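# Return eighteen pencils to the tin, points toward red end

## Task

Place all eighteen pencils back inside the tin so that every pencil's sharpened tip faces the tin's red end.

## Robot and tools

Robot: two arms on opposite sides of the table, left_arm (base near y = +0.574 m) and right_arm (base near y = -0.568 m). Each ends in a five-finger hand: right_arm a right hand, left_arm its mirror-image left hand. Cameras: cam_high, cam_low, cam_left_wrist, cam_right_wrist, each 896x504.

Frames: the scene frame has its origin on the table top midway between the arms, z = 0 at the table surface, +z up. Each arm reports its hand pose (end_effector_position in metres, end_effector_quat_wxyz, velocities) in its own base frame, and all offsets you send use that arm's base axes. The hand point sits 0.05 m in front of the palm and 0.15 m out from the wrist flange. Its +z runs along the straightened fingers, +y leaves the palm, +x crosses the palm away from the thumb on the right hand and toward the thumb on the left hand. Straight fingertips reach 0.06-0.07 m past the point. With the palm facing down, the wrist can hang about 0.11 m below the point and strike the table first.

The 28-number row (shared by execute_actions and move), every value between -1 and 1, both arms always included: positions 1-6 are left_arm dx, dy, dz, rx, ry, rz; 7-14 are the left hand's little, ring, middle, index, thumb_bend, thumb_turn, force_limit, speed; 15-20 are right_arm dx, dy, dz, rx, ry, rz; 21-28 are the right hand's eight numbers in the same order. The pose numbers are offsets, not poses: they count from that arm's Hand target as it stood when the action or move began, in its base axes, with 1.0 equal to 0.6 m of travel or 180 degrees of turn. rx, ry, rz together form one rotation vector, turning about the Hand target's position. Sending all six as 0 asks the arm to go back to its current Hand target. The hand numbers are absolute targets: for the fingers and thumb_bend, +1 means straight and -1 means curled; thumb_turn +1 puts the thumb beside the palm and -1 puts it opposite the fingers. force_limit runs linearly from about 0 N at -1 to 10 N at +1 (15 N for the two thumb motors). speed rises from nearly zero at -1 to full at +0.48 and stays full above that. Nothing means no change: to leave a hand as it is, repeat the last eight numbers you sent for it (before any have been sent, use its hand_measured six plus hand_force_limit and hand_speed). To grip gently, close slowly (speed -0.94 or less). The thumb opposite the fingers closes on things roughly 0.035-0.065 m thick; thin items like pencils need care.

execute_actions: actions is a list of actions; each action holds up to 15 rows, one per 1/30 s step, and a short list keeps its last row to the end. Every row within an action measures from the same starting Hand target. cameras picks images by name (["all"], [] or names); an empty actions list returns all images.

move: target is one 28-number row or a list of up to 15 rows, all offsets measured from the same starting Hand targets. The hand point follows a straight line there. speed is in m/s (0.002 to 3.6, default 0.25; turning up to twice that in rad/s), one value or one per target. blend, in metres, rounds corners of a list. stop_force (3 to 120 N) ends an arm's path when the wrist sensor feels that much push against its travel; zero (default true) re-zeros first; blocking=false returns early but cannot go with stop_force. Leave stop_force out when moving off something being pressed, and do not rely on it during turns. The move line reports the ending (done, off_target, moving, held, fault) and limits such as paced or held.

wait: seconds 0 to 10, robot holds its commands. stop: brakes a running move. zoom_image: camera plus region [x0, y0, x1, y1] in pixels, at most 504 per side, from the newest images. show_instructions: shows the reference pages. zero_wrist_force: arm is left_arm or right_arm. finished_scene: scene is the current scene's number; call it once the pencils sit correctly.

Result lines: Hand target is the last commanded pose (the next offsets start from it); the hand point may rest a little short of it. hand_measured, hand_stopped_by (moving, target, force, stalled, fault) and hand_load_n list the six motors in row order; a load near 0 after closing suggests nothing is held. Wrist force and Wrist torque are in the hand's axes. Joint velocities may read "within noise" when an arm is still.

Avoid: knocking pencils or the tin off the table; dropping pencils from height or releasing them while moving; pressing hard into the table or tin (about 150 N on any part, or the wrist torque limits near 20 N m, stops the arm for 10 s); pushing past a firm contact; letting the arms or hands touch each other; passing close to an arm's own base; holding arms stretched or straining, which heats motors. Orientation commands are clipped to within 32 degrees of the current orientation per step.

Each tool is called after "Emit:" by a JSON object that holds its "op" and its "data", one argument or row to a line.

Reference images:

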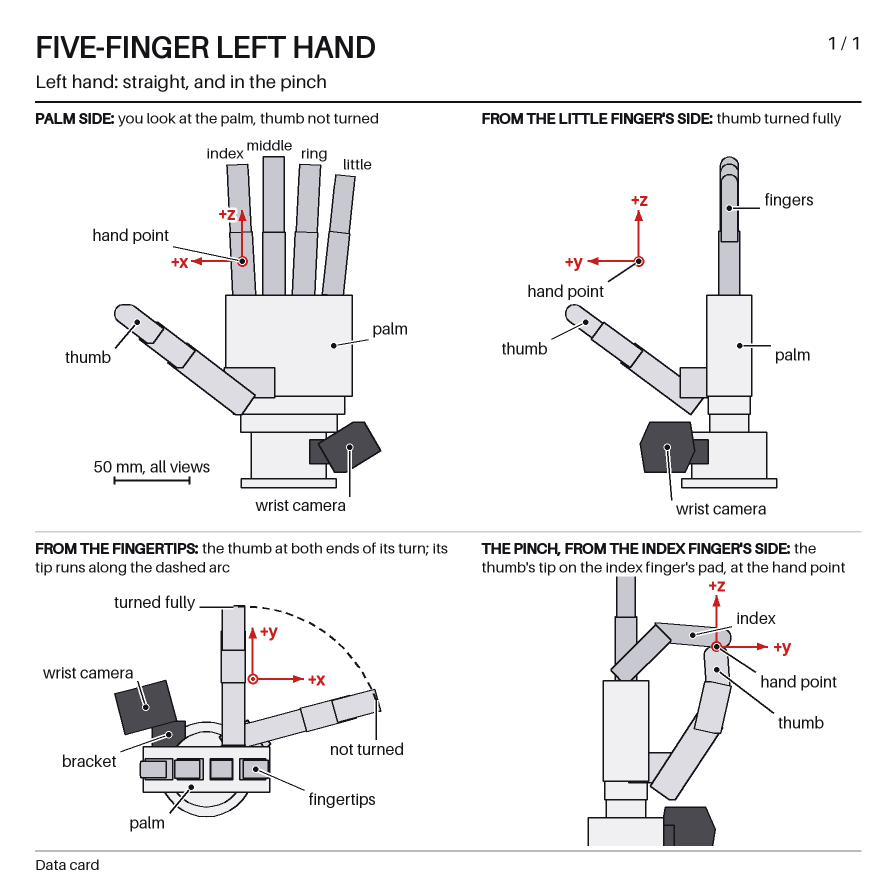

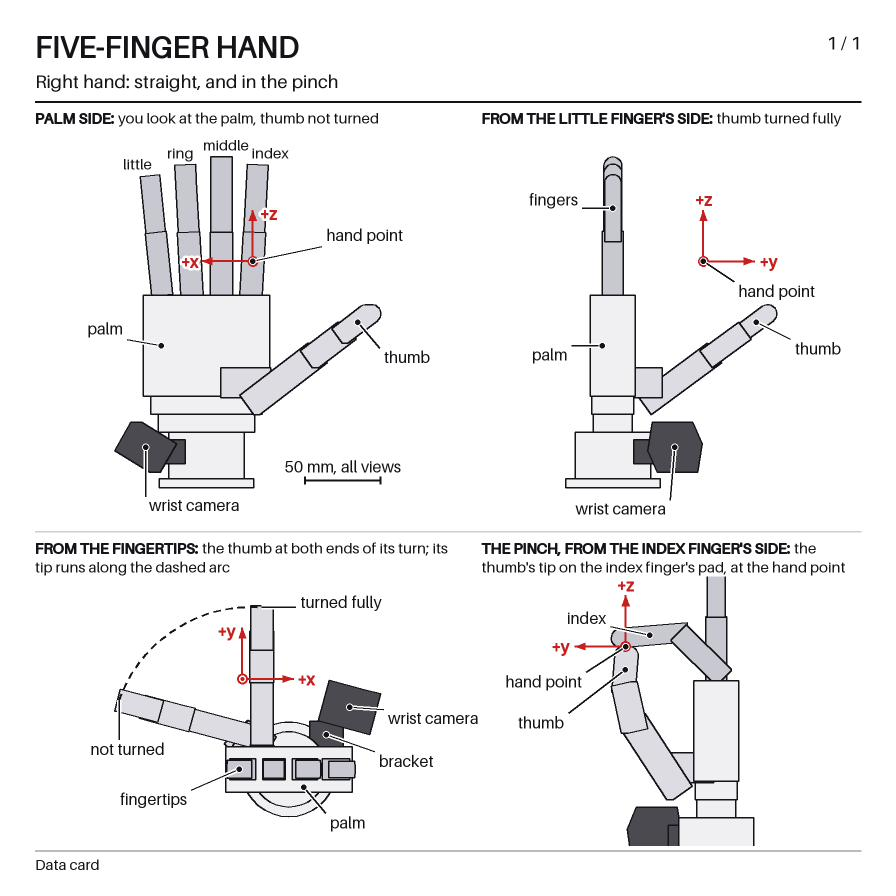

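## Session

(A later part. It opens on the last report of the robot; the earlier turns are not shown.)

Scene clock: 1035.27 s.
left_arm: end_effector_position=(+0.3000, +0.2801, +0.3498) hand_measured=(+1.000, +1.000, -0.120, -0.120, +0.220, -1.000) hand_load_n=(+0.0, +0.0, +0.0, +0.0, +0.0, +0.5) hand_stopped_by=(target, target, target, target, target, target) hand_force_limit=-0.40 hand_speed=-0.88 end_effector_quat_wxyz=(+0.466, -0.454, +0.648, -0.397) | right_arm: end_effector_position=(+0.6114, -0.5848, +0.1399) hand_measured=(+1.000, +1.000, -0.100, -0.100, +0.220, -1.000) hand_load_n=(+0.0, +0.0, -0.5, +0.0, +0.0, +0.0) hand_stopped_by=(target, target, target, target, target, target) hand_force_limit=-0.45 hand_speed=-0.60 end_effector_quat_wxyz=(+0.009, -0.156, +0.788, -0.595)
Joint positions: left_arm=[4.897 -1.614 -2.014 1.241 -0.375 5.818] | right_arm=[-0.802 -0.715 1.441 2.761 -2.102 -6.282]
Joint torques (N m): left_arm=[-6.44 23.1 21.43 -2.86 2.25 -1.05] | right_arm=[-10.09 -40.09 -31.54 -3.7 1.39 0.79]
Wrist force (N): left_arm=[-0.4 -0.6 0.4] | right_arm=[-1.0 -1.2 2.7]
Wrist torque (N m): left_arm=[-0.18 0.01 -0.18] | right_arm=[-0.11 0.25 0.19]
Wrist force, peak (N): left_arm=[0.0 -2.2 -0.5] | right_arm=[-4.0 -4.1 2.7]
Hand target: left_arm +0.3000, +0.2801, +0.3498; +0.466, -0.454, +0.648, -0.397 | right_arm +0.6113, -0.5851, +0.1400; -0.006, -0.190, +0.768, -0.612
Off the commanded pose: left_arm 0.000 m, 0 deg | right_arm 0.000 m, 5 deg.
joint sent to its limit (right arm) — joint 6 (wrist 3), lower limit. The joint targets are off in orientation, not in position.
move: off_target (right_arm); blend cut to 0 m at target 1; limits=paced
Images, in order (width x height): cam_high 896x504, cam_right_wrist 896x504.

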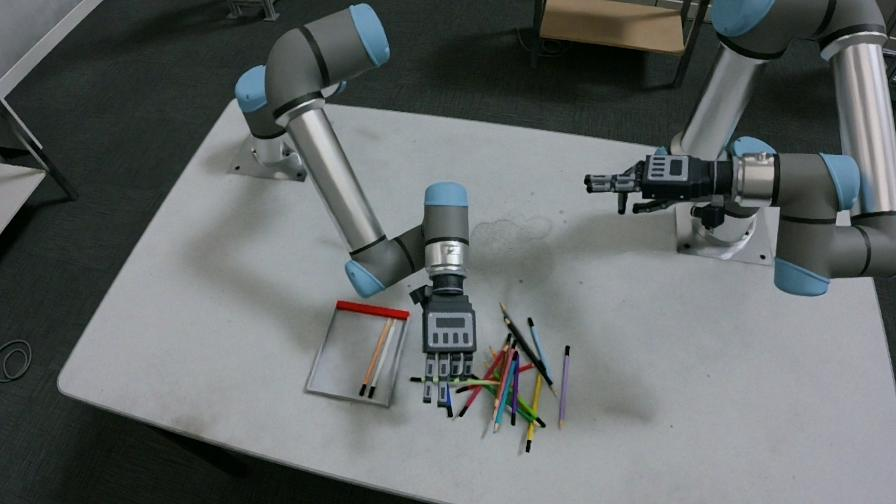

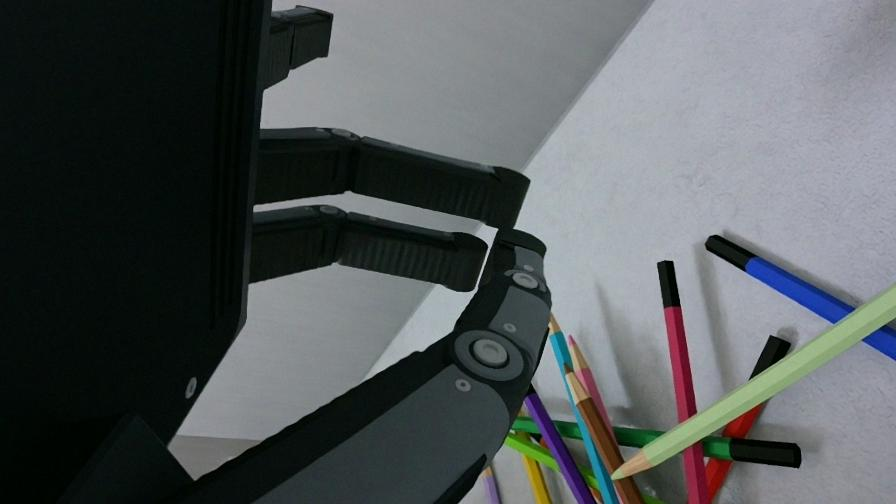

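Emit:
{"op": "move", "data": {
  "target": [
    [0,0,0,0,0,0,1,1,-0.12,-0.12,0.22,-1,-0.4,-0.88,-0.15,0.1,0.2,0,0,0.1,1,1,-0.1,-0.1,0.22,-1,-0.45,-0.6],
    [0,0,0,0,0,0,1,1,-0.12,-0.12,0.22,-1,-0.4,-0.88,-0.6022,0.6418,0.35,0,0,0.4056,1,1,-0.1,-0.1,0.22,-1,-0.45,-0.6]
  ],
  "speed": [0.2,0.25],
  "blend": [0.05,0],
  "cameras": ["cam_high"]
}}

Scene clock: 1078.43 s.
left_arm: end_effector_position=(+0.3000, +0.2801, +0.3498) hand_measured=(+1.000, +1.000, -0.120, -0.120, +0.220, -1.000) hand_load_n=(+0.0, +0.0, +0.0, +0.0, +0.5, +0.0) hand_stopped_by=(target, target, target, target, target, target) hand_force_limit=-0.40 hand_speed=-0.88 end_effector_quat_wxyz=(+0.466, -0.454, +0.648, -0.397) | right_arm: end_effector_position=(+0.2500, -0.2000, +0.3500) hand_measured=(+1.000, +1.000, -0.100, -0.100, +0.220, -1.000) hand_load_n=(+0.0, +0.0, +0.0, +0.0, +0.0, +0.0) hand_stopped_by=(target, target, target, target, target, target) hand_force_limit=-0.45 hand_speed=-0.60 end_effector_quat_wxyz=(-0.359, +0.609, -0.504, +0.496)
Joint positions: left_arm=[4.896 -1.614 -2.014 1.24 -0.375 5.818] | right_arm=[-2.175 -1.95 2.398 2.227 0.591 -6.14]
Joint torques (N m): left_arm=[-7.64 25.99 21.84 -4.63 -0.26 1.79] | right_arm=[-9.04 -2.66 -17.38 4.05 0.87 -1.12]
Wrist force (N): left_arm=[-0.1 -0.6 -0.1] | right_arm=[-0.9 -1.7 2.2]
Wrist torque (N m): left_arm=[-0.15 -0.05 -0.17] | right_arm=[-0.19 0.31 0.21]
Wrist force, peak (N): left_arm=[-0.3 -0.9 0.3] | right_arm=[-1.9 -2.8 3.4]
Hand target: left_arm +0.3000, +0.2801, +0.3498; +0.466, -0.454, +0.648, -0.397 | right_arm +0.2500, -0.2000, +0.3500; -0.359, +0.609, -0.504, +0.496
Off the commanded pose: left_arm 0.000 m, 0 deg | right_arm 0.000 m, 0 deg.
move: done
Images, in order (width x height): cam_high 896x504.

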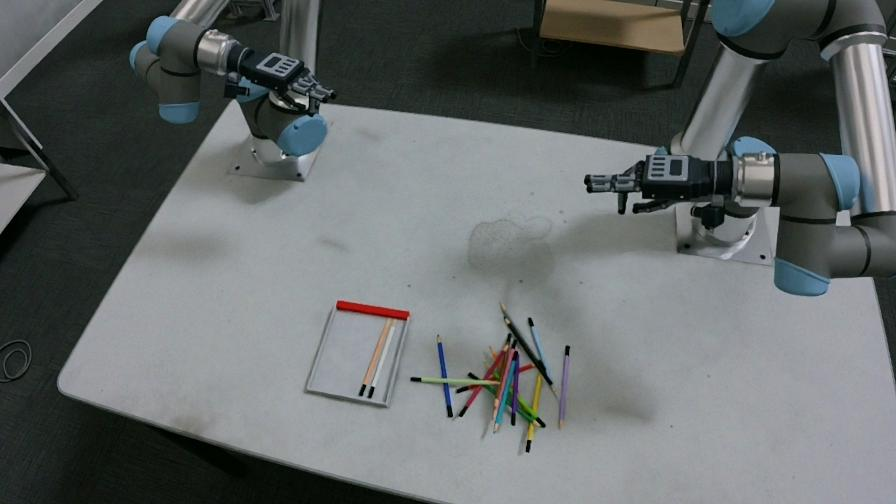

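Emit:
{"op": "zoom_image", "data": {
  "camera": "cam_high",
  "region": [400, 295, 580, 460]
}}

Emit:
{"op": "execute_actions", "data": {
  "actions": [],
  "cameras": ["cam_low","cam_left_wrist"]
}}

Emit:
{"op": "zoom_image", "data": {
  "camera": "cam_low",
  "region": [380, 240, 550, 330]
}}

Scaled by 2.800 from the camera's 896x504 image, which has a finer 1280x720 frame.

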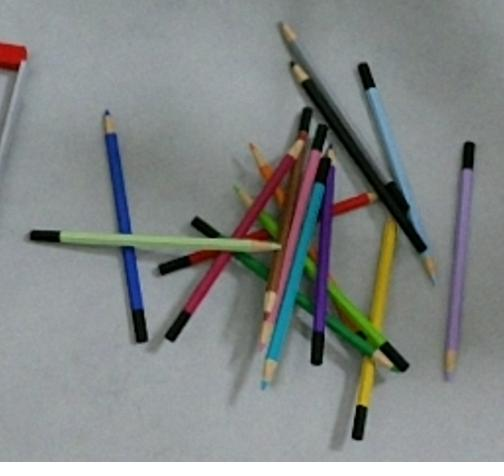

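Scene clock: 1082.20 s.
left_arm: end_effector_position=(+0.3000, +0.2801, +0.3498) hand_measured=(+1.000, +1.000, -0.120, -0.120, +0.220, -1.000) hand_load_n=(+0.0, -0.5, +0.0, +0.0, +0.0, +0.0) hand_stopped_by=(target, target, target, target, target, target) hand_force_limit=-0.40 hand_speed=-0.88 end_effector_quat_wxyz=(+0.466, -0.454, +0.648, -0.397) | right_arm: end_effector_position=(+0.2500, -0.2000, +0.3500) hand_measured=(+1.000, +1.000, -0.100, -0.100, +0.220, -1.000) hand_load_n=(+0.0, +0.0, +0.0, +0.0, +0.0, +0.0) hand_stopped_by=(target, target, target, target, target, target) hand_force_limit=-0.45 hand_speed=-0.60 end_effector_quat_wxyz=(-0.359, +0.609, -0.504, +0.496)
Joint positions: left_arm=[4.896 -1.614 -2.014 1.24 -0.375 5.818] | right_arm=[-2.175 -1.95 2.398 2.228 0.591 -6.14]
Joint velocities: within noise
Joint torques (N m): left_arm=[-7.19 26.23 20.41 -4.61 -0.24 1.78] | right_arm=[-9.68 -8.3 -4.14 3.73 1.93 0.88]
Wrist force (N): left_arm=[-0.3 -0.7 0.5] | right_arm=[-0.5 -1.6 2.3]
Wrist torque (N m): left_arm=[-0.20 -0.02 -0.18] | right_arm=[-0.19 0.25 0.23]
Wrist force, peak (N): left_arm=[-0.4 -0.9 0.3] | right_arm=[-0.8 -1.9 2.5]
Hand target: left_arm +0.3000, +0.2801, +0.3498; +0.466, -0.454, +0.648, -0.397 | right_arm +0.2500, -0.2000, +0.3500; -0.359, +0.609, -0.504, +0.496
Off the commanded pose: left_arm 0.000 m, 0 deg | right_arm 0.000 m, 0 deg.
Images, in order (width x height): cam_low 896x504, cam_left_wrist 896x504.

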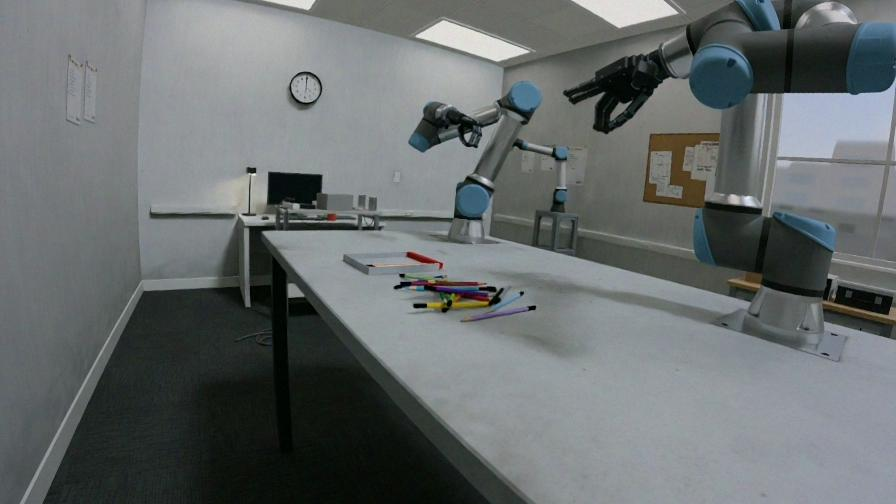

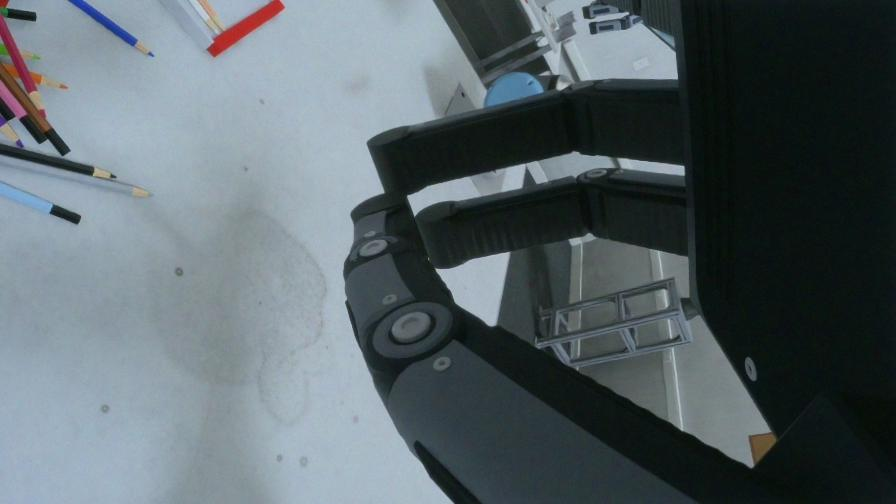

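Scaled by 2.965 from the camera's 896x504 image, which has a finer 1280x720 frame.

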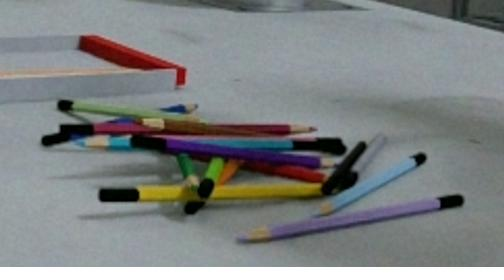

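Emit:
{"op": "move", "data": {
  "target": [0,0,0,0,0,0,1,1,-0.12,-0.12,0.22,-1,-0.4,-0.88,0.3333,-0.3667,-0.1667,0,0,0,1,1,-0.1,-0.1,0.22,-1,-0.45,-0.6],
  "speed": 0.3
}}

Scene clock: 1095.70 s.
left_arm: end_effector_position=(+0.3000, +0.2801, +0.3498) hand_measured=(+1.000, +1.000, -0.120, -0.120, +0.220, -1.000) hand_load_n=(+0.0, +0.0, +0.0, +0.0, +0.5, +0.0) hand_stopped_by=(target, target, target, target, target, target) hand_force_limit=-0.40 hand_speed=-0.88 end_effector_quat_wxyz=(+0.466, -0.454, +0.648, -0.397) | right_arm: end_effector_position=(+0.4499, -0.4200, +0.2500) hand_measured=(+1.000, +1.000, -0.100, -0.100, +0.220, -1.000) hand_load_n=(+0.0, +0.0, +0.0, +0.0, +0.0, +0.0) hand_stopped_by=(target, target, target, target, target, target) hand_force_limit=-0.45 hand_speed=-0.60 end_effector_quat_wxyz=(-0.359, +0.609, -0.504, +0.496) end_effector_velocity=(+0.000, -0.002, +0.000) end_effector_angular_velocity=(-0.004, -0.001, -0.003)
Joint positions: left_arm=[4.896 -1.614 -2.014 1.24 -0.375 5.818] | right_arm=[-1.366 -1.208 1.498 0.481 0.367 -4.13]
Joint velocities: left_arm=[within noise] | right_arm=[-0.001 -0.001 -0.001 -0.006 0.001 0.003]
Joint torques (N m): left_arm=[-5.65 25.89 17.73 -4.47 -0.24 1.61] | right_arm=[6.97 -38.91 -16.51 -0.14 -0.3 0.95]
Wrist force (N): left_arm=[-0.3 -0.4 0.1] | right_arm=[-0.3 -1.8 2.9]
Wrist torque (N m): left_arm=[-0.14 -0.02 -0.19] | right_arm=[-0.25 0.18 0.19]
Wrist force, peak (N): left_arm=[-0.3 -0.8 0.4] | right_arm=[1.2 -1.8 4.6]
Hand target: left_arm +0.3000, +0.2801, +0.3498; +0.466, -0.454, +0.648, -0.397 | right_arm +0.4500, -0.4200, +0.2500; -0.359, +0.609, -0.504, +0.496
Off the commanded pose: left_arm 0.000 m, 0 deg | right_arm 0.000 m, 0 deg.
move: done

Emit:
{"op": "move", "data": {
  "target": [0,0,0,0,0,0,1,1,-0.12,-0.12,0.22,-1,-0.4,-0.88,0.2688,-0.2752,-0.1833,0,0,-0.4056,1,1,-0.1,-0.1,0.22,-1,-0.45,-0.6],
  "speed": 0.3,
  "cameras": ["cam_right_wrist"]
}}

Emit:
{"op": "zoom_image", "data": {
  "camera": "cam_right_wrist",
  "region": [446, 100, 896, 504]
}}

Scene clock: 1103.37 s.
left_arm: end_effector_position=(+0.3000, +0.2801, +0.3498) hand_measured=(+1.000, +1.000, -0.120, -0.120, +0.220, -1.000) hand_load_n=(+0.0, -0.5, +0.0, +0.0, +0.0, +0.0) hand_stopped_by=(target, target, target, target, target, target) hand_force_limit=-0.40 hand_speed=-0.88 end_effector_quat_wxyz=(+0.466, -0.454, +0.648, -0.397) | right_arm: end_effector_position=(+0.6112, -0.5851, +0.1399) hand_measured=(+1.000, +1.000, -0.100, -0.100, +0.220, -1.000) hand_load_n=(+0.0, +0.0, +0.0, +0.0, +0.0, +0.0) hand_stopped_by=(target, target, target, target, target, target) hand_force_limit=-0.45 hand_speed=-0.60 end_effector_quat_wxyz=(-0.006, -0.190, +0.768, -0.612) end_effector_velocity=(+0.000, +0.000, +0.000) end_effector_angular_velocity=(-0.002, +0.000, -0.004)
Joint positions: left_arm=[4.896 -1.614 -2.014 1.24 -0.375 5.818] | right_arm=[-0.799 -0.802 1.076 0.018 2.091 -3.245]
Joint velocities: left_arm=[within noise] | right_arm=[0.001 0.001 -0.002 -0.001 0.005 0]
Joint torques (N m): left_arm=[-3.77 26.11 14.86 -4.39 -0.15 1.4] | right_arm=[-2.01 -40.57 -33.7 0.23 2.11 0.82]
Wrist force (N): left_arm=[-0.3 -0.8 0.3] | right_arm=[-0.9 -2.0 2.8]
Wrist torque (N m): left_arm=[-0.21 -0.02 -0.17] | right_arm=[-0.24 0.19 0.04]
Wrist force, peak (N): left_arm=[-0.5 -1.1 0.1] | right_arm=[-1.3 -2.3 3.6]
Hand target: left_arm +0.3000, +0.2801, +0.3498; +0.466, -0.454, +0.648, -0.397 | right_arm +0.6112, -0.5851, +0.1400; -0.006, -0.190, +0.768, -0.612
Off the commanded pose: left_arm 0.000 m, 0 deg | right_arm 0.000 m, 0 deg.
move: done
Images, in order (width x height): cam_right_wrist 896x504.

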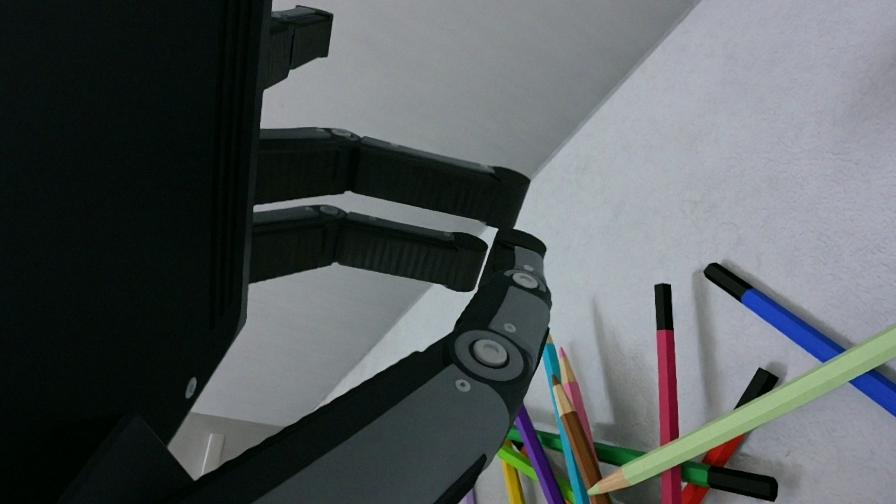

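Scaled by 1.120 from the camera's 896x504 image, which has a finer 1280x720 frame.

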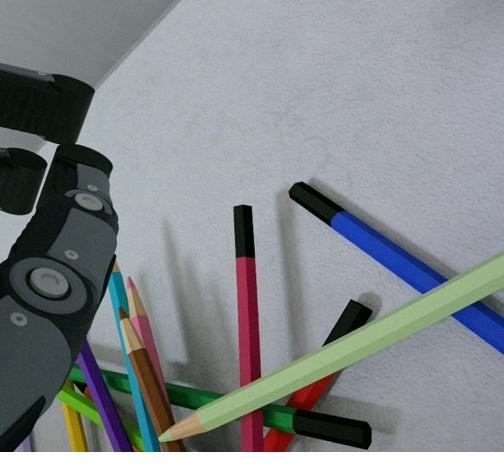

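Emit:
{"op": "move", "data": {
  "target": [0,0,0,0,0,0,1,1,-0.12,-0.12,0.22,-1,-0.4,-0.88,-0.0105,0.0365,-0.1,0,0,-0.0667,1,1,-0.1,-0.1,0.22,-1,-0.45,-0.6],
  "speed": 0.2,
  "cameras": ["cam_right_wrist"]
}}

Emit:
{"op": "zoom_image", "data": {
  "camera": "cam_right_wrist",
  "region": [446, 100, 896, 504]
}}

Scene clock: 1155.20 s.
left_arm: end_effector_position=(+0.3000, +0.2801, +0.3498) hand_measured=(+1.000, +1.000, -0.120, -0.120, +0.220, -1.000) hand_load_n=(+0.0, +0.0, +0.0, +0.0, +0.0, +0.0) hand_stopped_by=(target, target, target, target, target, target) hand_force_limit=-0.40 hand_speed=-0.88 end_effector_quat_wxyz=(+0.466, -0.454, +0.648, -0.397) | right_arm: end_effector_position=(+0.6050, -0.5632, +0.0801) hand_measured=(+1.000, +1.000, -0.100, -0.100, +0.220, -1.000) hand_load_n=(+0.0, +0.0, +0.0, +0.0, +0.5, +0.0) hand_stopped_by=(target, target, target, target, target, target) hand_force_limit=-0.45 hand_speed=-0.60 end_effector_quat_wxyz=(-0.070, -0.108, +0.783, -0.608)
Joint positions: left_arm=[4.896 -1.614 -2.014 1.24 -0.375 5.818] | right_arm=[-0.722 -0.687 1.031 0.02 2.362 -3.129]
Joint torques (N m): left_arm=[-3.01 25.97 13.18 -4.32 -0.15 1.28] | right_arm=[-4.04 -45.21 -6.7 -0.73 2.09 0.91]
Wrist force (N): left_arm=[-0.1 -0.6 0.3] | right_arm=[-1.4 -1.8 3.4]
Wrist torque (N m): left_arm=[-0.17 -0.04 -0.17] | right_arm=[-0.24 0.27 0.09]
Wrist force, peak (N): left_arm=[-0.5 -0.8 0.5] | right_arm=[-0.5 -3.4 3.1]
Hand target: left_arm +0.3000, +0.2801, +0.3498; +0.466, -0.454, +0.648, -0.397 | right_arm +0.6049, -0.5632, +0.0800; -0.070, -0.108, +0.783, -0.608
Off the commanded pose: left_arm 0.000 m, 0 deg | right_arm 0.000 m, 0 deg.
move: done
Images, in order (width x height): cam_right_wrist 896x504.

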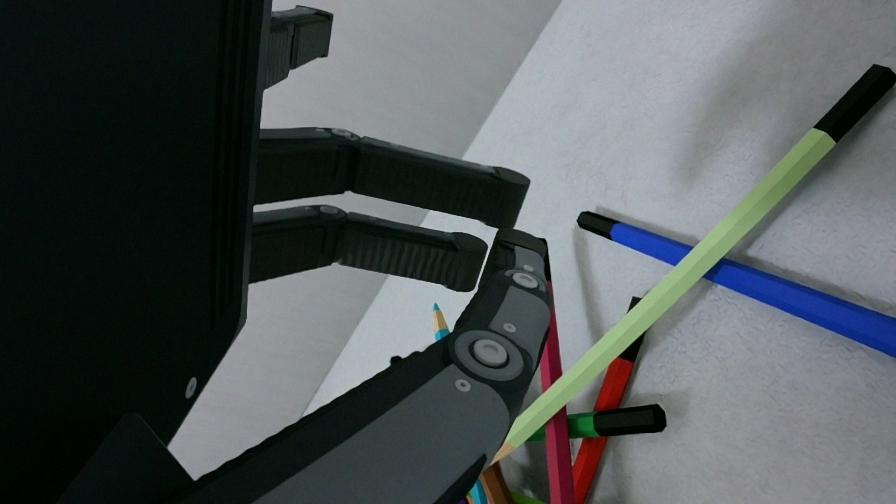

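Scaled by 1.120 from the camera's 896x504 image, which has a finer 1280x720 frame.

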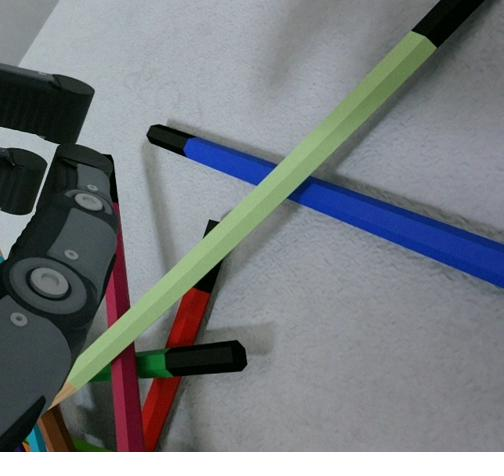

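Emit:
{"op": "move", "data": {
  "target": [0,0,0,0,0,0,1,1,-0.12,-0.12,0.22,-1,-0.4,-0.88,-0.0043,0.0077,-0.0585,0,0,-0.0167,1,1,-0.1,-0.1,0.22,-1,-0.45,-0.6],
  "speed": 0.1,
  "cameras": ["cam_right_wrist"]
}}

Emit:
{"op": "zoom_image", "data": {
  "camera": "cam_right_wrist",
  "region": [446, 100, 896, 504]
}}

Scene clock: 1184.23 s.
left_arm: end_effector_position=(+0.3000, +0.2801, +0.3498) hand_measured=(+1.000, +1.000, -0.120, -0.120, +0.220, -1.000) hand_load_n=(+0.0, -0.5, +0.0, +0.0, +0.0, +0.0) hand_stopped_by=(target, target, target, target, target, target) hand_force_limit=-0.40 hand_speed=-0.88 end_effector_quat_wxyz=(+0.466, -0.454, +0.648, -0.397) | right_arm: end_effector_position=(+0.6025, -0.5586, +0.0450) hand_measured=(+1.000, +1.000, -0.100, -0.100, +0.220, -1.000) hand_load_n=(+0.0, +0.0, +0.0, +0.0, +0.0, +0.0) hand_stopped_by=(target, target, target, target, target, target) hand_force_limit=-0.45 hand_speed=-0.60 end_effector_quat_wxyz=(-0.086, -0.088, +0.786, -0.606)
Joint positions: left_arm=[4.896 -1.614 -2.014 1.24 -0.375 5.818] | right_arm=[-0.707 -0.631 1.022 0 2.425 -3.092]
Joint torques (N m): left_arm=[-1.98 25.93 12.13 -4.23 -0.09 1.12] | right_arm=[-8.96 -61.13 -16.17 1.24 -2.13 -1.1]
Wrist force (N): left_arm=[-0.5 -0.6 0.4] | right_arm=[-0.9 -1.9 3.1]
Wrist torque (N m): left_arm=[-0.18 0.01 -0.19] | right_arm=[-0.24 0.19 0.10]
Wrist force, peak (N): left_arm=[-0.2 -0.8 0.4] | right_arm=[-0.9 -2.9 3.5]
Hand target: left_arm +0.3000, +0.2801, +0.3498; +0.466, -0.454, +0.648, -0.397 | right_arm +0.6024, -0.5586, +0.0449; -0.086, -0.088, +0.786, -0.606
Off the commanded pose: left_arm 0.000 m, 0 deg | right_arm 0.000 m, 0 deg.
move: done
Images, in order (width x height): cam_right_wrist 896x504.

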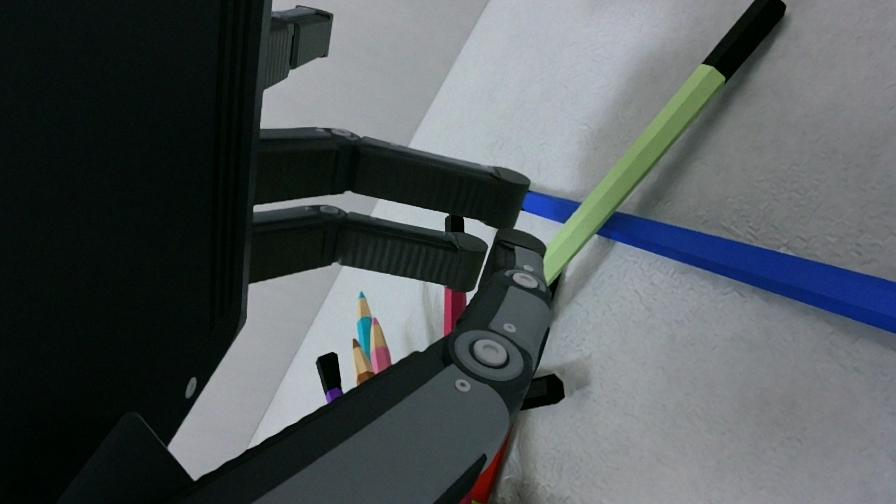

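Scaled by 1.120 from the camera's 896x504 image, which has a finer 1280x720 frame.

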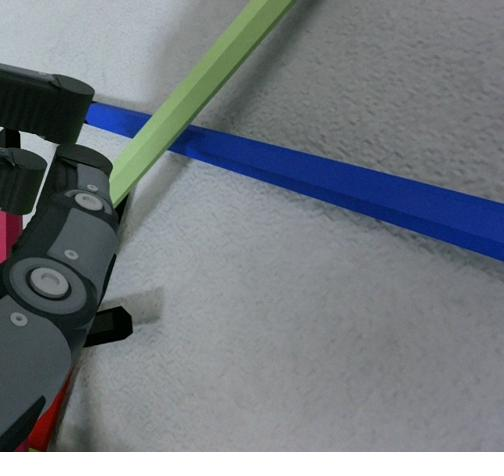

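Emit:
{"op": "move", "data": {
  "target": [0,0,0,0,0,0,1,1,-0.12,-0.12,0.22,-1,-0.4,-0.88,0,0,-0.0283,0,0,0,1,1,-0.1,-0.1,0.22,-1,-0.45,-0.6],
  "speed": 0.02,
  "stop_force": 3,
  "cameras": ["cam_right_wrist"]
}}

Scene clock: 1189.77 s.
left_arm: end_effector_position=(+0.3000, +0.2801, +0.3498) hand_measured=(+1.000, +1.000, -0.120, -0.120, +0.220, -1.000) hand_load_n=(+0.0, +0.0, +0.0, +0.0, +0.0, +0.0) hand_stopped_by=(target, target, target, target, target, target) hand_force_limit=-0.40 hand_speed=-0.88 end_effector_quat_wxyz=(+0.466, -0.454, +0.648, -0.397) | right_arm: end_effector_position=(+0.6023, -0.5586, +0.0279) hand_measured=(+1.000, +1.000, -0.100, -0.100, +0.220, -1.000) hand_load_n=(+0.0, +0.0, +0.0, +0.0, +0.0, +0.0) hand_stopped_by=(target, target, target, target, target, target) hand_force_limit=-0.45 hand_speed=-0.60 end_effector_quat_wxyz=(-0.086, -0.088, +0.786, -0.606)
Joint positions: left_arm=[4.896 -1.614 -2.014 1.24 -0.375 5.818] | right_arm=[-0.707 -0.612 1.033 -0.03 2.425 -3.092]
Joint torques (N m): left_arm=[0.3 25.87 12.52 -4.18 -0.12 1.02] | right_arm=[-9.13 -61.28 -33.07 1.19 1.59 -1.18]
Wrist force (N): left_arm=[-0.2 -0.5 0.4] | right_arm=[-1.1 -1.8 3.0]
Wrist torque (N m): left_arm=[-0.17 -0.02 -0.18] | right_arm=[-0.24 0.21 0.09]
Wrist force, peak (N): left_arm=[-0.3 -0.9 0.4] | right_arm=[-1.2 -2.0 3.2]
Hand target: left_arm +0.3000, +0.2801, +0.3498; +0.466, -0.454, +0.648, -0.397 | right_arm +0.6024, -0.5586, +0.0279; -0.086, -0.088, +0.786, -0.606
Off the commanded pose: left_arm 0.000 m, 0 deg | right_arm 0.000 m, 0 deg.
move: done
Images, in order (width x height): cam_right_wrist 896x504.

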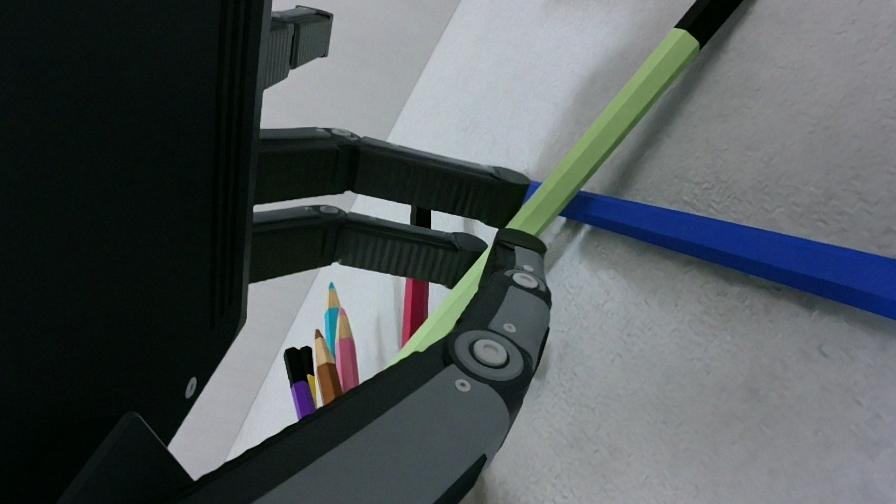

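Emit:
{"op": "move", "data": {
  "target": [
    [0,0,0,0,0,0,1,1,-0.12,-0.12,0.22,-1,-0.4,-0.88,0,0,0,0,0,0,1,1,-0.6,-0.6,0.22,-1,-0.8,-0.92],
    [0,0,0,0,0,0,1,1,-0.12,-0.12,0.22,-1,-0.4,-0.88,0,0,0.0005,0,0,0,1,1,-0.65,-0.65,0.22,-1,-0.4,-0.92]
  ],
  "speed": 0.03
}}

Emit:
{"op": "move", "data": {
  "target": [
    [0,0,0,0,0,0,1,1,-0.12,-0.12,0.22,-1,-0.4,-0.88,0,0,0.05,0,0,0,1,1,-0.65,-0.65,0.22,-1,-0.4,-0.92],
    [0,0,0,0,0,0,1,1,-0.12,-0.12,0.22,-1,-0.4,-0.88,0,0,0.2,0,0,0,1,1,-0.65,-0.65,0.22,-1,-0.4,-0.92]
  ],
  "speed": [0.03,0.12],
  "blend": [0.01,0],
  "cameras": ["cam_right_wrist","cam_high"]
}}

Emit:
{"op": "zoom_image", "data": {
  "camera": "cam_high",
  "region": [400, 295, 580, 460]
}}

Scene clock: 1199.00 s.
left_arm: end_effector_position=(+0.3000, +0.2801, +0.3498) hand_measured=(+1.000, +1.000, -0.120, -0.120, +0.220, -1.000) hand_load_n=(+0.0, +0.0, +0.0, +0.0, +0.5, +0.5) hand_stopped_by=(target, target, target, target, target, target) hand_force_limit=-0.40 hand_speed=-0.88 end_effector_quat_wxyz=(+0.466, -0.454, +0.648, -0.397) | right_arm: end_effector_position=(+0.6024, -0.5586, +0.0282) hand_measured=(+1.000, +1.000, -0.186, -0.188, +0.222, -1.000) hand_load_n=(+0.0, +0.0, +4.5, +4.0, +4.0, +0.5) hand_stopped_by=(target, target, force, force, target, target) hand_force_limit=-0.40 hand_speed=-0.92 end_effector_quat_wxyz=(-0.086, -0.088, +0.786, -0.606)
Joint positions: left_arm=[4.896 -1.614 -2.014 1.24 -0.375 5.818] | right_arm=[-0.707 -0.613 1.033 -0.029 2.425 -3.092]
Joint torques (N m): left_arm=[1.39 25.36 12.24 -4.09 -0.05 0.83] | right_arm=[-9.63 -59.41 -32.81 0.85 -1.46 -1.03]
Wrist force (N): left_arm=[-0.4 -0.5 0.2] | right_arm=[-1.3 -1.8 2.9]
Wrist torque (N m): left_arm=[-0.15 -0.01 -0.18] | right_arm=[-0.22 0.25 0.07]
Wrist force, peak (N): left_arm=[-0.5 -0.8 0.4] | right_arm=[-1.2 -1.7 3.3]
Hand target: left_arm +0.3000, +0.2801, +0.3498; +0.466, -0.454, +0.648, -0.397 | right_arm +0.6024, -0.5586, +0.0282; -0.086, -0.088, +0.786, -0.606
Off the commanded pose: left_arm 0.000 m, 0 deg | right_arm 0.000 m, 0 deg.
move: done

Scene clock: 1201.17 s.
left_arm: end_effector_position=(+0.3000, +0.2801, +0.3498) hand_measured=(+1.000, +1.000, -0.120, -0.120, +0.220, -1.000) hand_load_n=(+0.0, +0.0, +0.0, +0.5, +0.0, +0.0) hand_stopped_by=(target, target, target, target, target, target) hand_force_limit=-0.40 hand_speed=-0.88 end_effector_quat_wxyz=(+0.466, -0.454, +0.648, -0.397) | right_arm: end_effector_position=(+0.6024, -0.5586, +0.1483) hand_measured=(+1.000, +1.000, -0.188, -0.188, +0.220, -1.000) hand_load_n=(+0.0, -0.5, +0.0, +0.0, +0.0, +0.0) hand_stopped_by=(target, target, force, force, target, target) hand_force_limit=-0.40 hand_speed=-0.92 end_effector_quat_wxyz=(-0.086, -0.088, +0.786, -0.606)
Joint positions: left_arm=[4.896 -1.614 -2.014 1.24 -0.375 5.818] | right_arm=[-0.707 -0.716 0.907 0.2 2.425 -3.092]
Joint torques (N m): left_arm=[2.66 25.96 11.66 -3.96 0 0.7] | right_arm=[-5.88 -47.4 -9.31 1.03 2.32 0.43]
Wrist force (N): left_arm=[-0.1 -0.5 0.4] | right_arm=[-1.0 -1.6 3.4]
Wrist torque (N m): left_arm=[-0.17 -0.05 -0.17] | right_arm=[-0.27 0.21 0.14]
Wrist force, peak (N): left_arm=[-0.4 -0.8 0.4] | right_arm=[-0.8 -2.8 3.4]
Hand target: left_arm +0.3000, +0.2801, +0.3498; +0.466, -0.454, +0.648, -0.397 | right_arm +0.6024, -0.5586, +0.1482; -0.086, -0.088, +0.786, -0.606
Off the commanded pose: left_arm 0.000 m, 0 deg | right_arm 0.000 m, 0 deg.
move: done
Images, in order (width x height): cam_high 896x504, cam_right_wrist 896x504.

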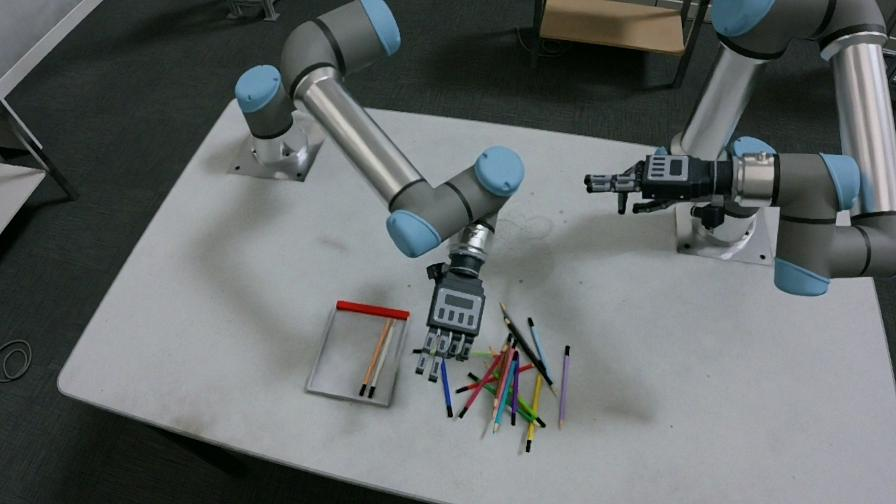

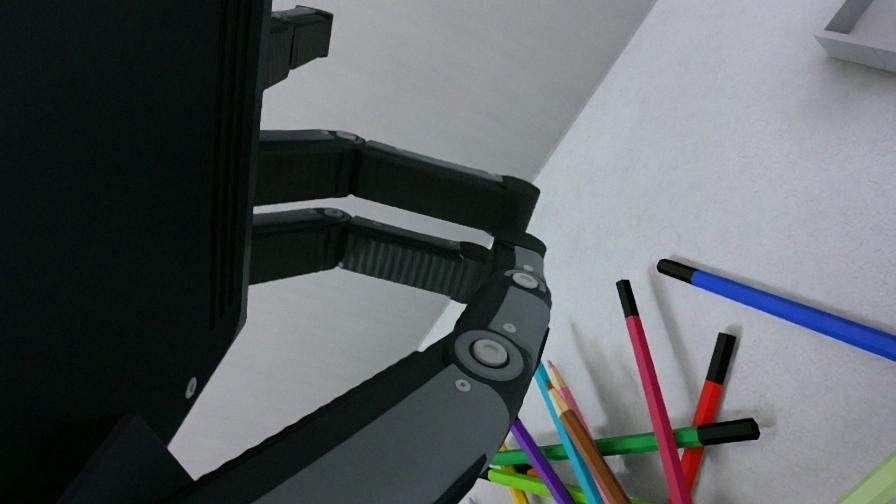

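Scaled by 2.800 from the camera's 896x504 image, which has a finer 1280x720 frame.

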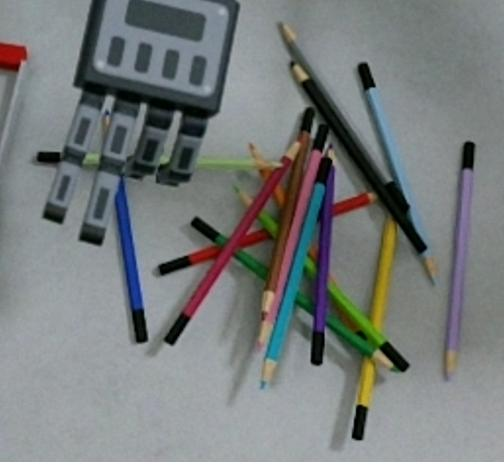

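Emit:
{"op": "move", "data": {
  "target": [
    [0,0,0,0,0,0,1,1,-0.12,-0.12,0.22,-1,-0.4,-0.88,0,0.05,-0.02,0,0,0,1,1,-0.12,-0.12,0.22,-1,-0.4,-0.8],
    [0,0,0,0,0,0,1,1,-0.12,-0.12,0.22,-1,-0.4,-0.88,0,0.11,-0.08,0,0,0,1,1,-0.12,-0.12,0.22,-1,-0.4,-0.8]
  ],
  "speed": [0.15,0.15],
  "blend": [0.02,0],
  "cameras": ["cam_right_wrist"]
}}

Emit:
{"op": "zoom_image", "data": {
  "camera": "cam_right_wrist",
  "region": [446, 100, 896, 504]
}}

Scene clock: 1221.17 s.
left_arm: end_effector_position=(+0.3000, +0.2801, +0.3498) hand_measured=(+1.000, +1.000, -0.120, -0.120, +0.220, -1.000) hand_load_n=(+0.0, +0.0, +0.0, -0.5, +0.0, +0.0) hand_stopped_by=(target, target, target, target, target, target) hand_force_limit=-0.40 hand_speed=-0.88 end_effector_quat_wxyz=(+0.466, -0.454, +0.648, -0.397) | right_arm: end_effector_position=(+0.6023, -0.4926, +0.1003) hand_measured=(+1.000, +1.000, -0.120, -0.120, +0.220, -1.000) hand_load_n=(-0.5, +0.0, +0.0, +0.0, +0.0, +0.0) hand_stopped_by=(target, target, target, target, target, target) hand_force_limit=-0.40 hand_speed=-0.80 end_effector_quat_wxyz=(-0.086, -0.088, +0.786, -0.606)
Joint positions: left_arm=[4.896 -1.614 -2.014 1.24 -0.375 5.818] | right_arm=[-0.628 -0.751 1.102 0.079 2.498 -3.042]
Joint torques (N m): left_arm=[3.66 25 12.39 -3.93 0.02 0.61] | right_arm=[-1.98 -53.68 -23.5 -0.05 -1.92 0.4]
Wrist force (N): left_arm=[-0.2 -0.6 0.2] | right_arm=[-0.8 -2.3 2.8]
Wrist torque (N m): left_arm=[-0.17 -0.03 -0.18] | right_arm=[-0.30 0.27 0.10]
Wrist force, peak (N): left_arm=[-0.2 -0.9 0.3] | right_arm=[-0.9 -2.9 4.7]
Hand target: left_arm +0.3000, +0.2801, +0.3498; +0.466, -0.454, +0.648, -0.397 | right_arm +0.6024, -0.4926, +0.1002; -0.086, -0.088, +0.786, -0.606
Off the commanded pose: left_arm 0.000 m, 0 deg | right_arm 0.000 m, 0 deg.
move: done; blend cut to 0.0162 m at target 1
Images, in order (width x height): cam_right_wrist 896x504.

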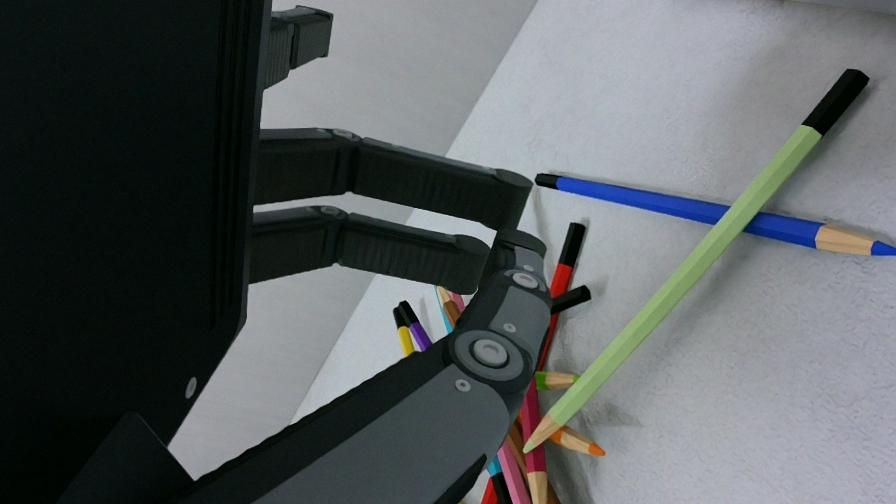

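Scaled by 1.120 from the camera's 896x504 image, which has a finer 1280x720 frame.

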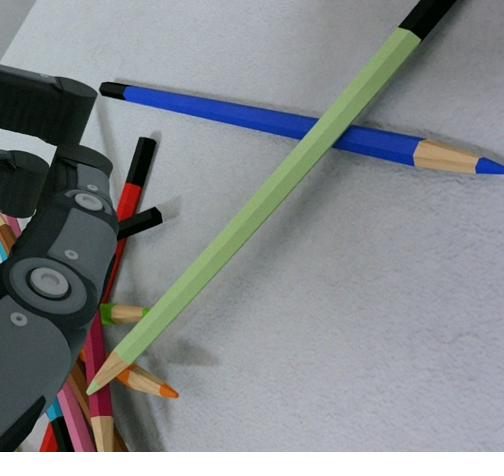

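Emit:
{"op": "move", "data": {
  "target": [0,0,0,0,0,0,1,1,-0.12,-0.12,0.22,-1,-0.4,-0.88,-0.0122,-0.0198,-0.092,0,0,-0.0056,1,1,-0.12,-0.12,0.22,-1,-0.4,-0.8],
  "speed": 0.12
}}

Emit:
{"op": "move", "data": {
  "target": [0,0,0,0,0,0,1,1,-0.12,-0.12,0.22,-1,-0.4,-0.88,0,0,-0.0392,0,0,0,1,1,-0.12,-0.12,0.22,-1,-0.4,-0.8],
  "speed": 0.02,
  "stop_force": 3,
  "cameras": ["cam_right_wrist"]
}}

Scene clock: 1242.13 s.
left_arm: end_effector_position=(+0.3000, +0.2801, +0.3498) hand_measured=(+1.000, +1.000, -0.120, -0.120, +0.220, -1.000) hand_load_n=(+0.0, +0.0, +0.0, +0.0, +0.0, +0.5) hand_stopped_by=(target, target, target, target, target, target) hand_force_limit=-0.40 hand_speed=-0.88 end_effector_quat_wxyz=(+0.466, -0.454, +0.648, -0.397) | right_arm: end_effector_position=(+0.5949, -0.5045, +0.0450) hand_measured=(+1.000, +1.000, -0.120, -0.120, +0.220, -1.000) hand_load_n=(+0.0, +0.0, +0.0, +0.0, +0.0, +0.0) hand_stopped_by=(target, target, target, target, target, target) hand_force_limit=-0.40 hand_speed=-0.80 end_effector_quat_wxyz=(-0.091, -0.081, +0.787, -0.605)
Joint positions: left_arm=[4.896 -1.614 -2.014 1.24 -0.375 5.818] | right_arm=[-0.646 -0.69 1.14 -0.02 2.498 -3.042]
Joint torques (N m): left_arm=[4.73 25.47 11.83 -3.89 -0.05 0.48] | right_arm=[7.3 -50.1 -32.47 -0.53 -2.09 -0.23]
Wrist force (N): left_arm=[-0.1 -0.5 0.1] | right_arm=[-1.1 -1.6 3.2]
Wrist torque (N m): left_arm=[-0.15 -0.06 -0.17] | right_arm=[-0.18 0.24 0.07]
Wrist force, peak (N): left_arm=[-0.1 -0.9 0.4] | right_arm=[-0.6 -3.3 2.6]
Hand target: left_arm +0.3000, +0.2801, +0.3498; +0.466, -0.454, +0.648, -0.397 | right_arm +0.5950, -0.5045, +0.0450; -0.091, -0.081, +0.786, -0.605
Off the commanded pose: left_arm 0.000 m, 0 deg | right_arm 0.000 m, 0 deg.
move: done

Scene clock: 1244.63 s.
left_arm: end_effector_position=(+0.3000, +0.2801, +0.3498) hand_measured=(+1.000, +1.000, -0.120, -0.120, +0.220, -1.000) hand_load_n=(+0.0, -0.5, +0.0, +0.0, +0.0, +0.0) hand_stopped_by=(target, target, target, target, target, target) hand_force_limit=-0.40 hand_speed=-0.88 end_effector_quat_wxyz=(+0.466, -0.454, +0.648, -0.397) | right_arm: end_effector_position=(+0.5950, -0.5045, +0.0215) hand_measured=(+1.000, +1.000, -0.120, -0.120, +0.220, -1.000) hand_load_n=(-0.5, +0.0, +0.0, +0.0, +0.0, +0.0) hand_stopped_by=(target, target, target, target, target, target) hand_force_limit=-0.40 hand_speed=-0.80 end_effector_quat_wxyz=(-0.091, -0.081, +0.786, -0.605)
Joint positions: left_arm=[4.896 -1.614 -2.014 1.24 -0.375 5.818] | right_arm=[-0.646 -0.662 1.154 -0.062 2.498 -3.042]
Joint torques (N m): left_arm=[5.47 25.61 11.99 -3.77 -0.01 0.45] | right_arm=[6.95 -59.19 -31.05 1.34 0.62 -1.04]
Wrist force (N): left_arm=[-0.3 -0.5 0.3] | right_arm=[-1.1 -1.3 3.1]
Wrist torque (N m): left_arm=[-0.16 -0.02 -0.18] | right_arm=[-0.13 0.24 0.10]
Wrist force, peak (N): left_arm=[-0.4 -0.8 0.1] | right_arm=[-1.2 -1.5 3.3]
Hand target: left_arm +0.3000, +0.2801, +0.3498; +0.466, -0.454, +0.648, -0.397 | right_arm +0.5950, -0.5045, +0.0215; -0.091, -0.081, +0.786, -0.605
Off the commanded pose: left_arm 0.000 m, 0 deg | right_arm 0.000 m, 0 deg.
move: done
Images, in order (width x height): cam_right_wrist 896x504.

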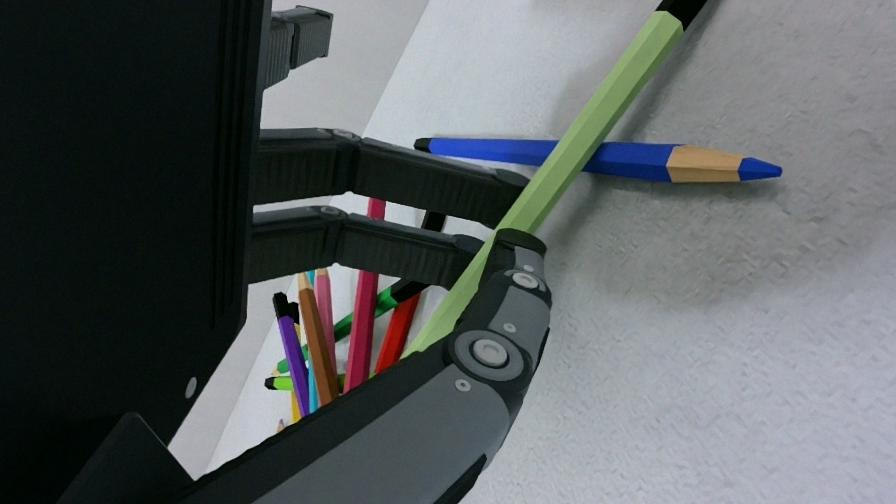

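Emit:
{"op": "move", "data": {
  "target": [
    [0,0,0,0,0,0,1,1,-0.12,-0.12,0.22,-1,-0.4,-0.88,0,0,0,0,0,0,1,1,-0.6,-0.6,0.22,-1,-0.8,-0.92],
    [0,0,0,0,0,0,1,1,-0.12,-0.12,0.22,-1,-0.4,-0.88,0,0,0.0005,0,0,0,1,1,-0.65,-0.65,0.22,-1,-0.4,-0.92]
  ],
  "speed": 0.03
}}

Emit:
{"op": "move", "data": {
  "target": [
    [0,0,0,0,0,0,1,1,-0.12,-0.12,0.22,-1,-0.4,-0.88,0,0,0.05,0,0,0,1,1,-0.65,-0.65,0.22,-1,-0.4,-0.92]
  ],
  "speed": [0.025],
  "cameras": ["cam_right_wrist"]
}}

Scene clock: 1251.27 s.
left_arm: end_effector_position=(+0.3000, +0.2801, +0.3498) hand_measured=(+1.000, +1.000, -0.120, -0.120, +0.220, -1.000) hand_load_n=(+0.0, +0.0, +0.0, +0.0, +0.0, +0.0) hand_stopped_by=(target, target, target, target, target, target) hand_force_limit=-0.40 hand_speed=-0.88 end_effector_quat_wxyz=(+0.466, -0.454, +0.648, -0.397) | right_arm: end_effector_position=(+0.5950, -0.5045, +0.0218) hand_measured=(+1.000, +1.000, -0.154, -0.178, +0.222, -1.000) hand_load_n=(+0.0, +0.0, +3.0, +4.0, +4.5, -0.5) hand_stopped_by=(target, target, force, force, target, target) hand_force_limit=-0.40 hand_speed=-0.92 end_effector_quat_wxyz=(-0.091, -0.081, +0.786, -0.605)
Joint positions: left_arm=[4.897 -1.614 -2.014 1.24 -0.375 5.818] | right_arm=[-0.646 -0.662 1.154 -0.061 2.498 -3.042]
Joint torques (N m): left_arm=[6.14 25.39 11.68 -3.72 -0.04 0.18] | right_arm=[5.61 -57.44 -32.67 0.79 2.48 -0.98]
Wrist force (N): left_arm=[-0.2 -0.5 0.4] | right_arm=[-0.9 -1.3 3.1]
Wrist torque (N m): left_arm=[-0.17 -0.03 -0.18] | right_arm=[-0.13 0.23 0.09]
Wrist force, peak (N): left_arm=[-0.3 -0.8 0.5] | right_arm=[-1.0 -1.6 3.3]
Hand target: left_arm +0.3000, +0.2801, +0.3498; +0.466, -0.454, +0.648, -0.397 | right_arm +0.5950, -0.5045, +0.0218; -0.091, -0.081, +0.786, -0.605
Off the commanded pose: left_arm 0.000 m, 0 deg | right_arm 0.000 m, 0 deg.
move: done

Scene clock: 1252.73 s.
left_arm: end_effector_position=(+0.3000, +0.2801, +0.3498) hand_measured=(+1.000, +1.000, -0.120, -0.120, +0.220, -1.000) hand_load_n=(+0.0, +0.0, +0.0, +0.0, +0.0, +0.0) hand_stopped_by=(target, target, target, target, target, target) hand_force_limit=-0.40 hand_speed=-0.88 end_effector_quat_wxyz=(+0.466, -0.454, +0.648, -0.397) | right_arm: end_effector_position=(+0.5951, -0.5045, +0.0520) hand_measured=(+1.000, +1.000, -0.154, -0.178, +0.222, -1.000) hand_load_n=(+0.0, +0.0, +3.0, +4.0, +4.5, -0.5) hand_stopped_by=(target, target, force, force, target, target) hand_force_limit=-0.40 hand_speed=-0.92 end_effector_quat_wxyz=(-0.091, -0.081, +0.786, -0.605) end_effector_velocity=(+0.001, +0.000, -0.002) end_effector_angular_velocity=(-0.002, -0.002, +0.000)
Joint positions: left_arm=[4.897 -1.614 -2.014 1.24 -0.375 5.818] | right_arm=[-0.646 -0.697 1.135 -0.008 2.498 -3.042]
Joint velocities: left_arm=[within noise] | right_arm=[0.001 0.003 0 -0.005 0.001 0]
Joint torques (N m): left_arm=[6.5 25.66 11.59 -3.71 0.1 0.18] | right_arm=[3.98 -41.51 -21.97 -0.97 1.69 0.22]
Wrist force (N): left_arm=[-0.4 -0.7 0.2] | right_arm=[-1.2 -1.3 3.0]
Wrist torque (N m): left_arm=[-0.18 -0.01 -0.18] | right_arm=[-0.13 0.26 0.09]
Wrist force, peak (N): left_arm=[-0.3 -0.8 0.2] | right_arm=[-1.3 -1.6 3.3]
Hand target: left_arm +0.3000, +0.2801, +0.3498; +0.466, -0.454, +0.648, -0.397 | right_arm +0.5950, -0.5045, +0.0518; -0.091, -0.081, +0.786, -0.605
Off the commanded pose: left_arm 0.000 m, 0 deg | right_arm 0.000 m, 0 deg.
move: done
Images, in order (width x height): cam_right_wrist 896x504.

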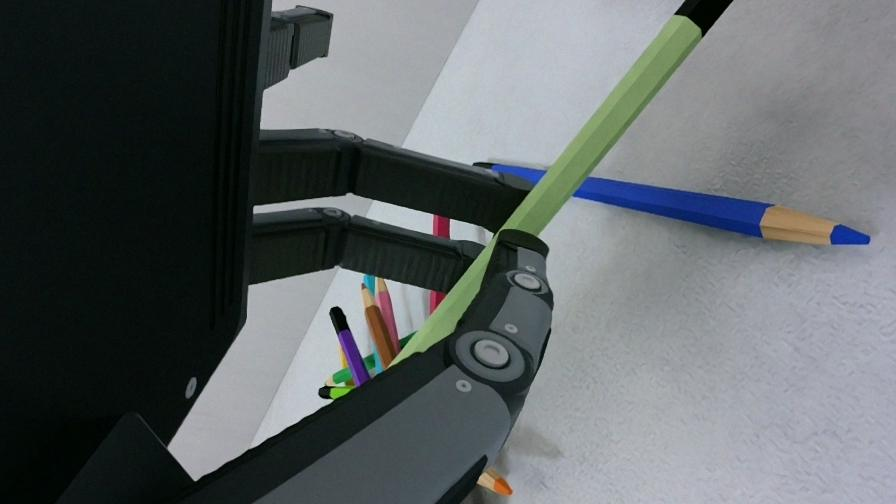

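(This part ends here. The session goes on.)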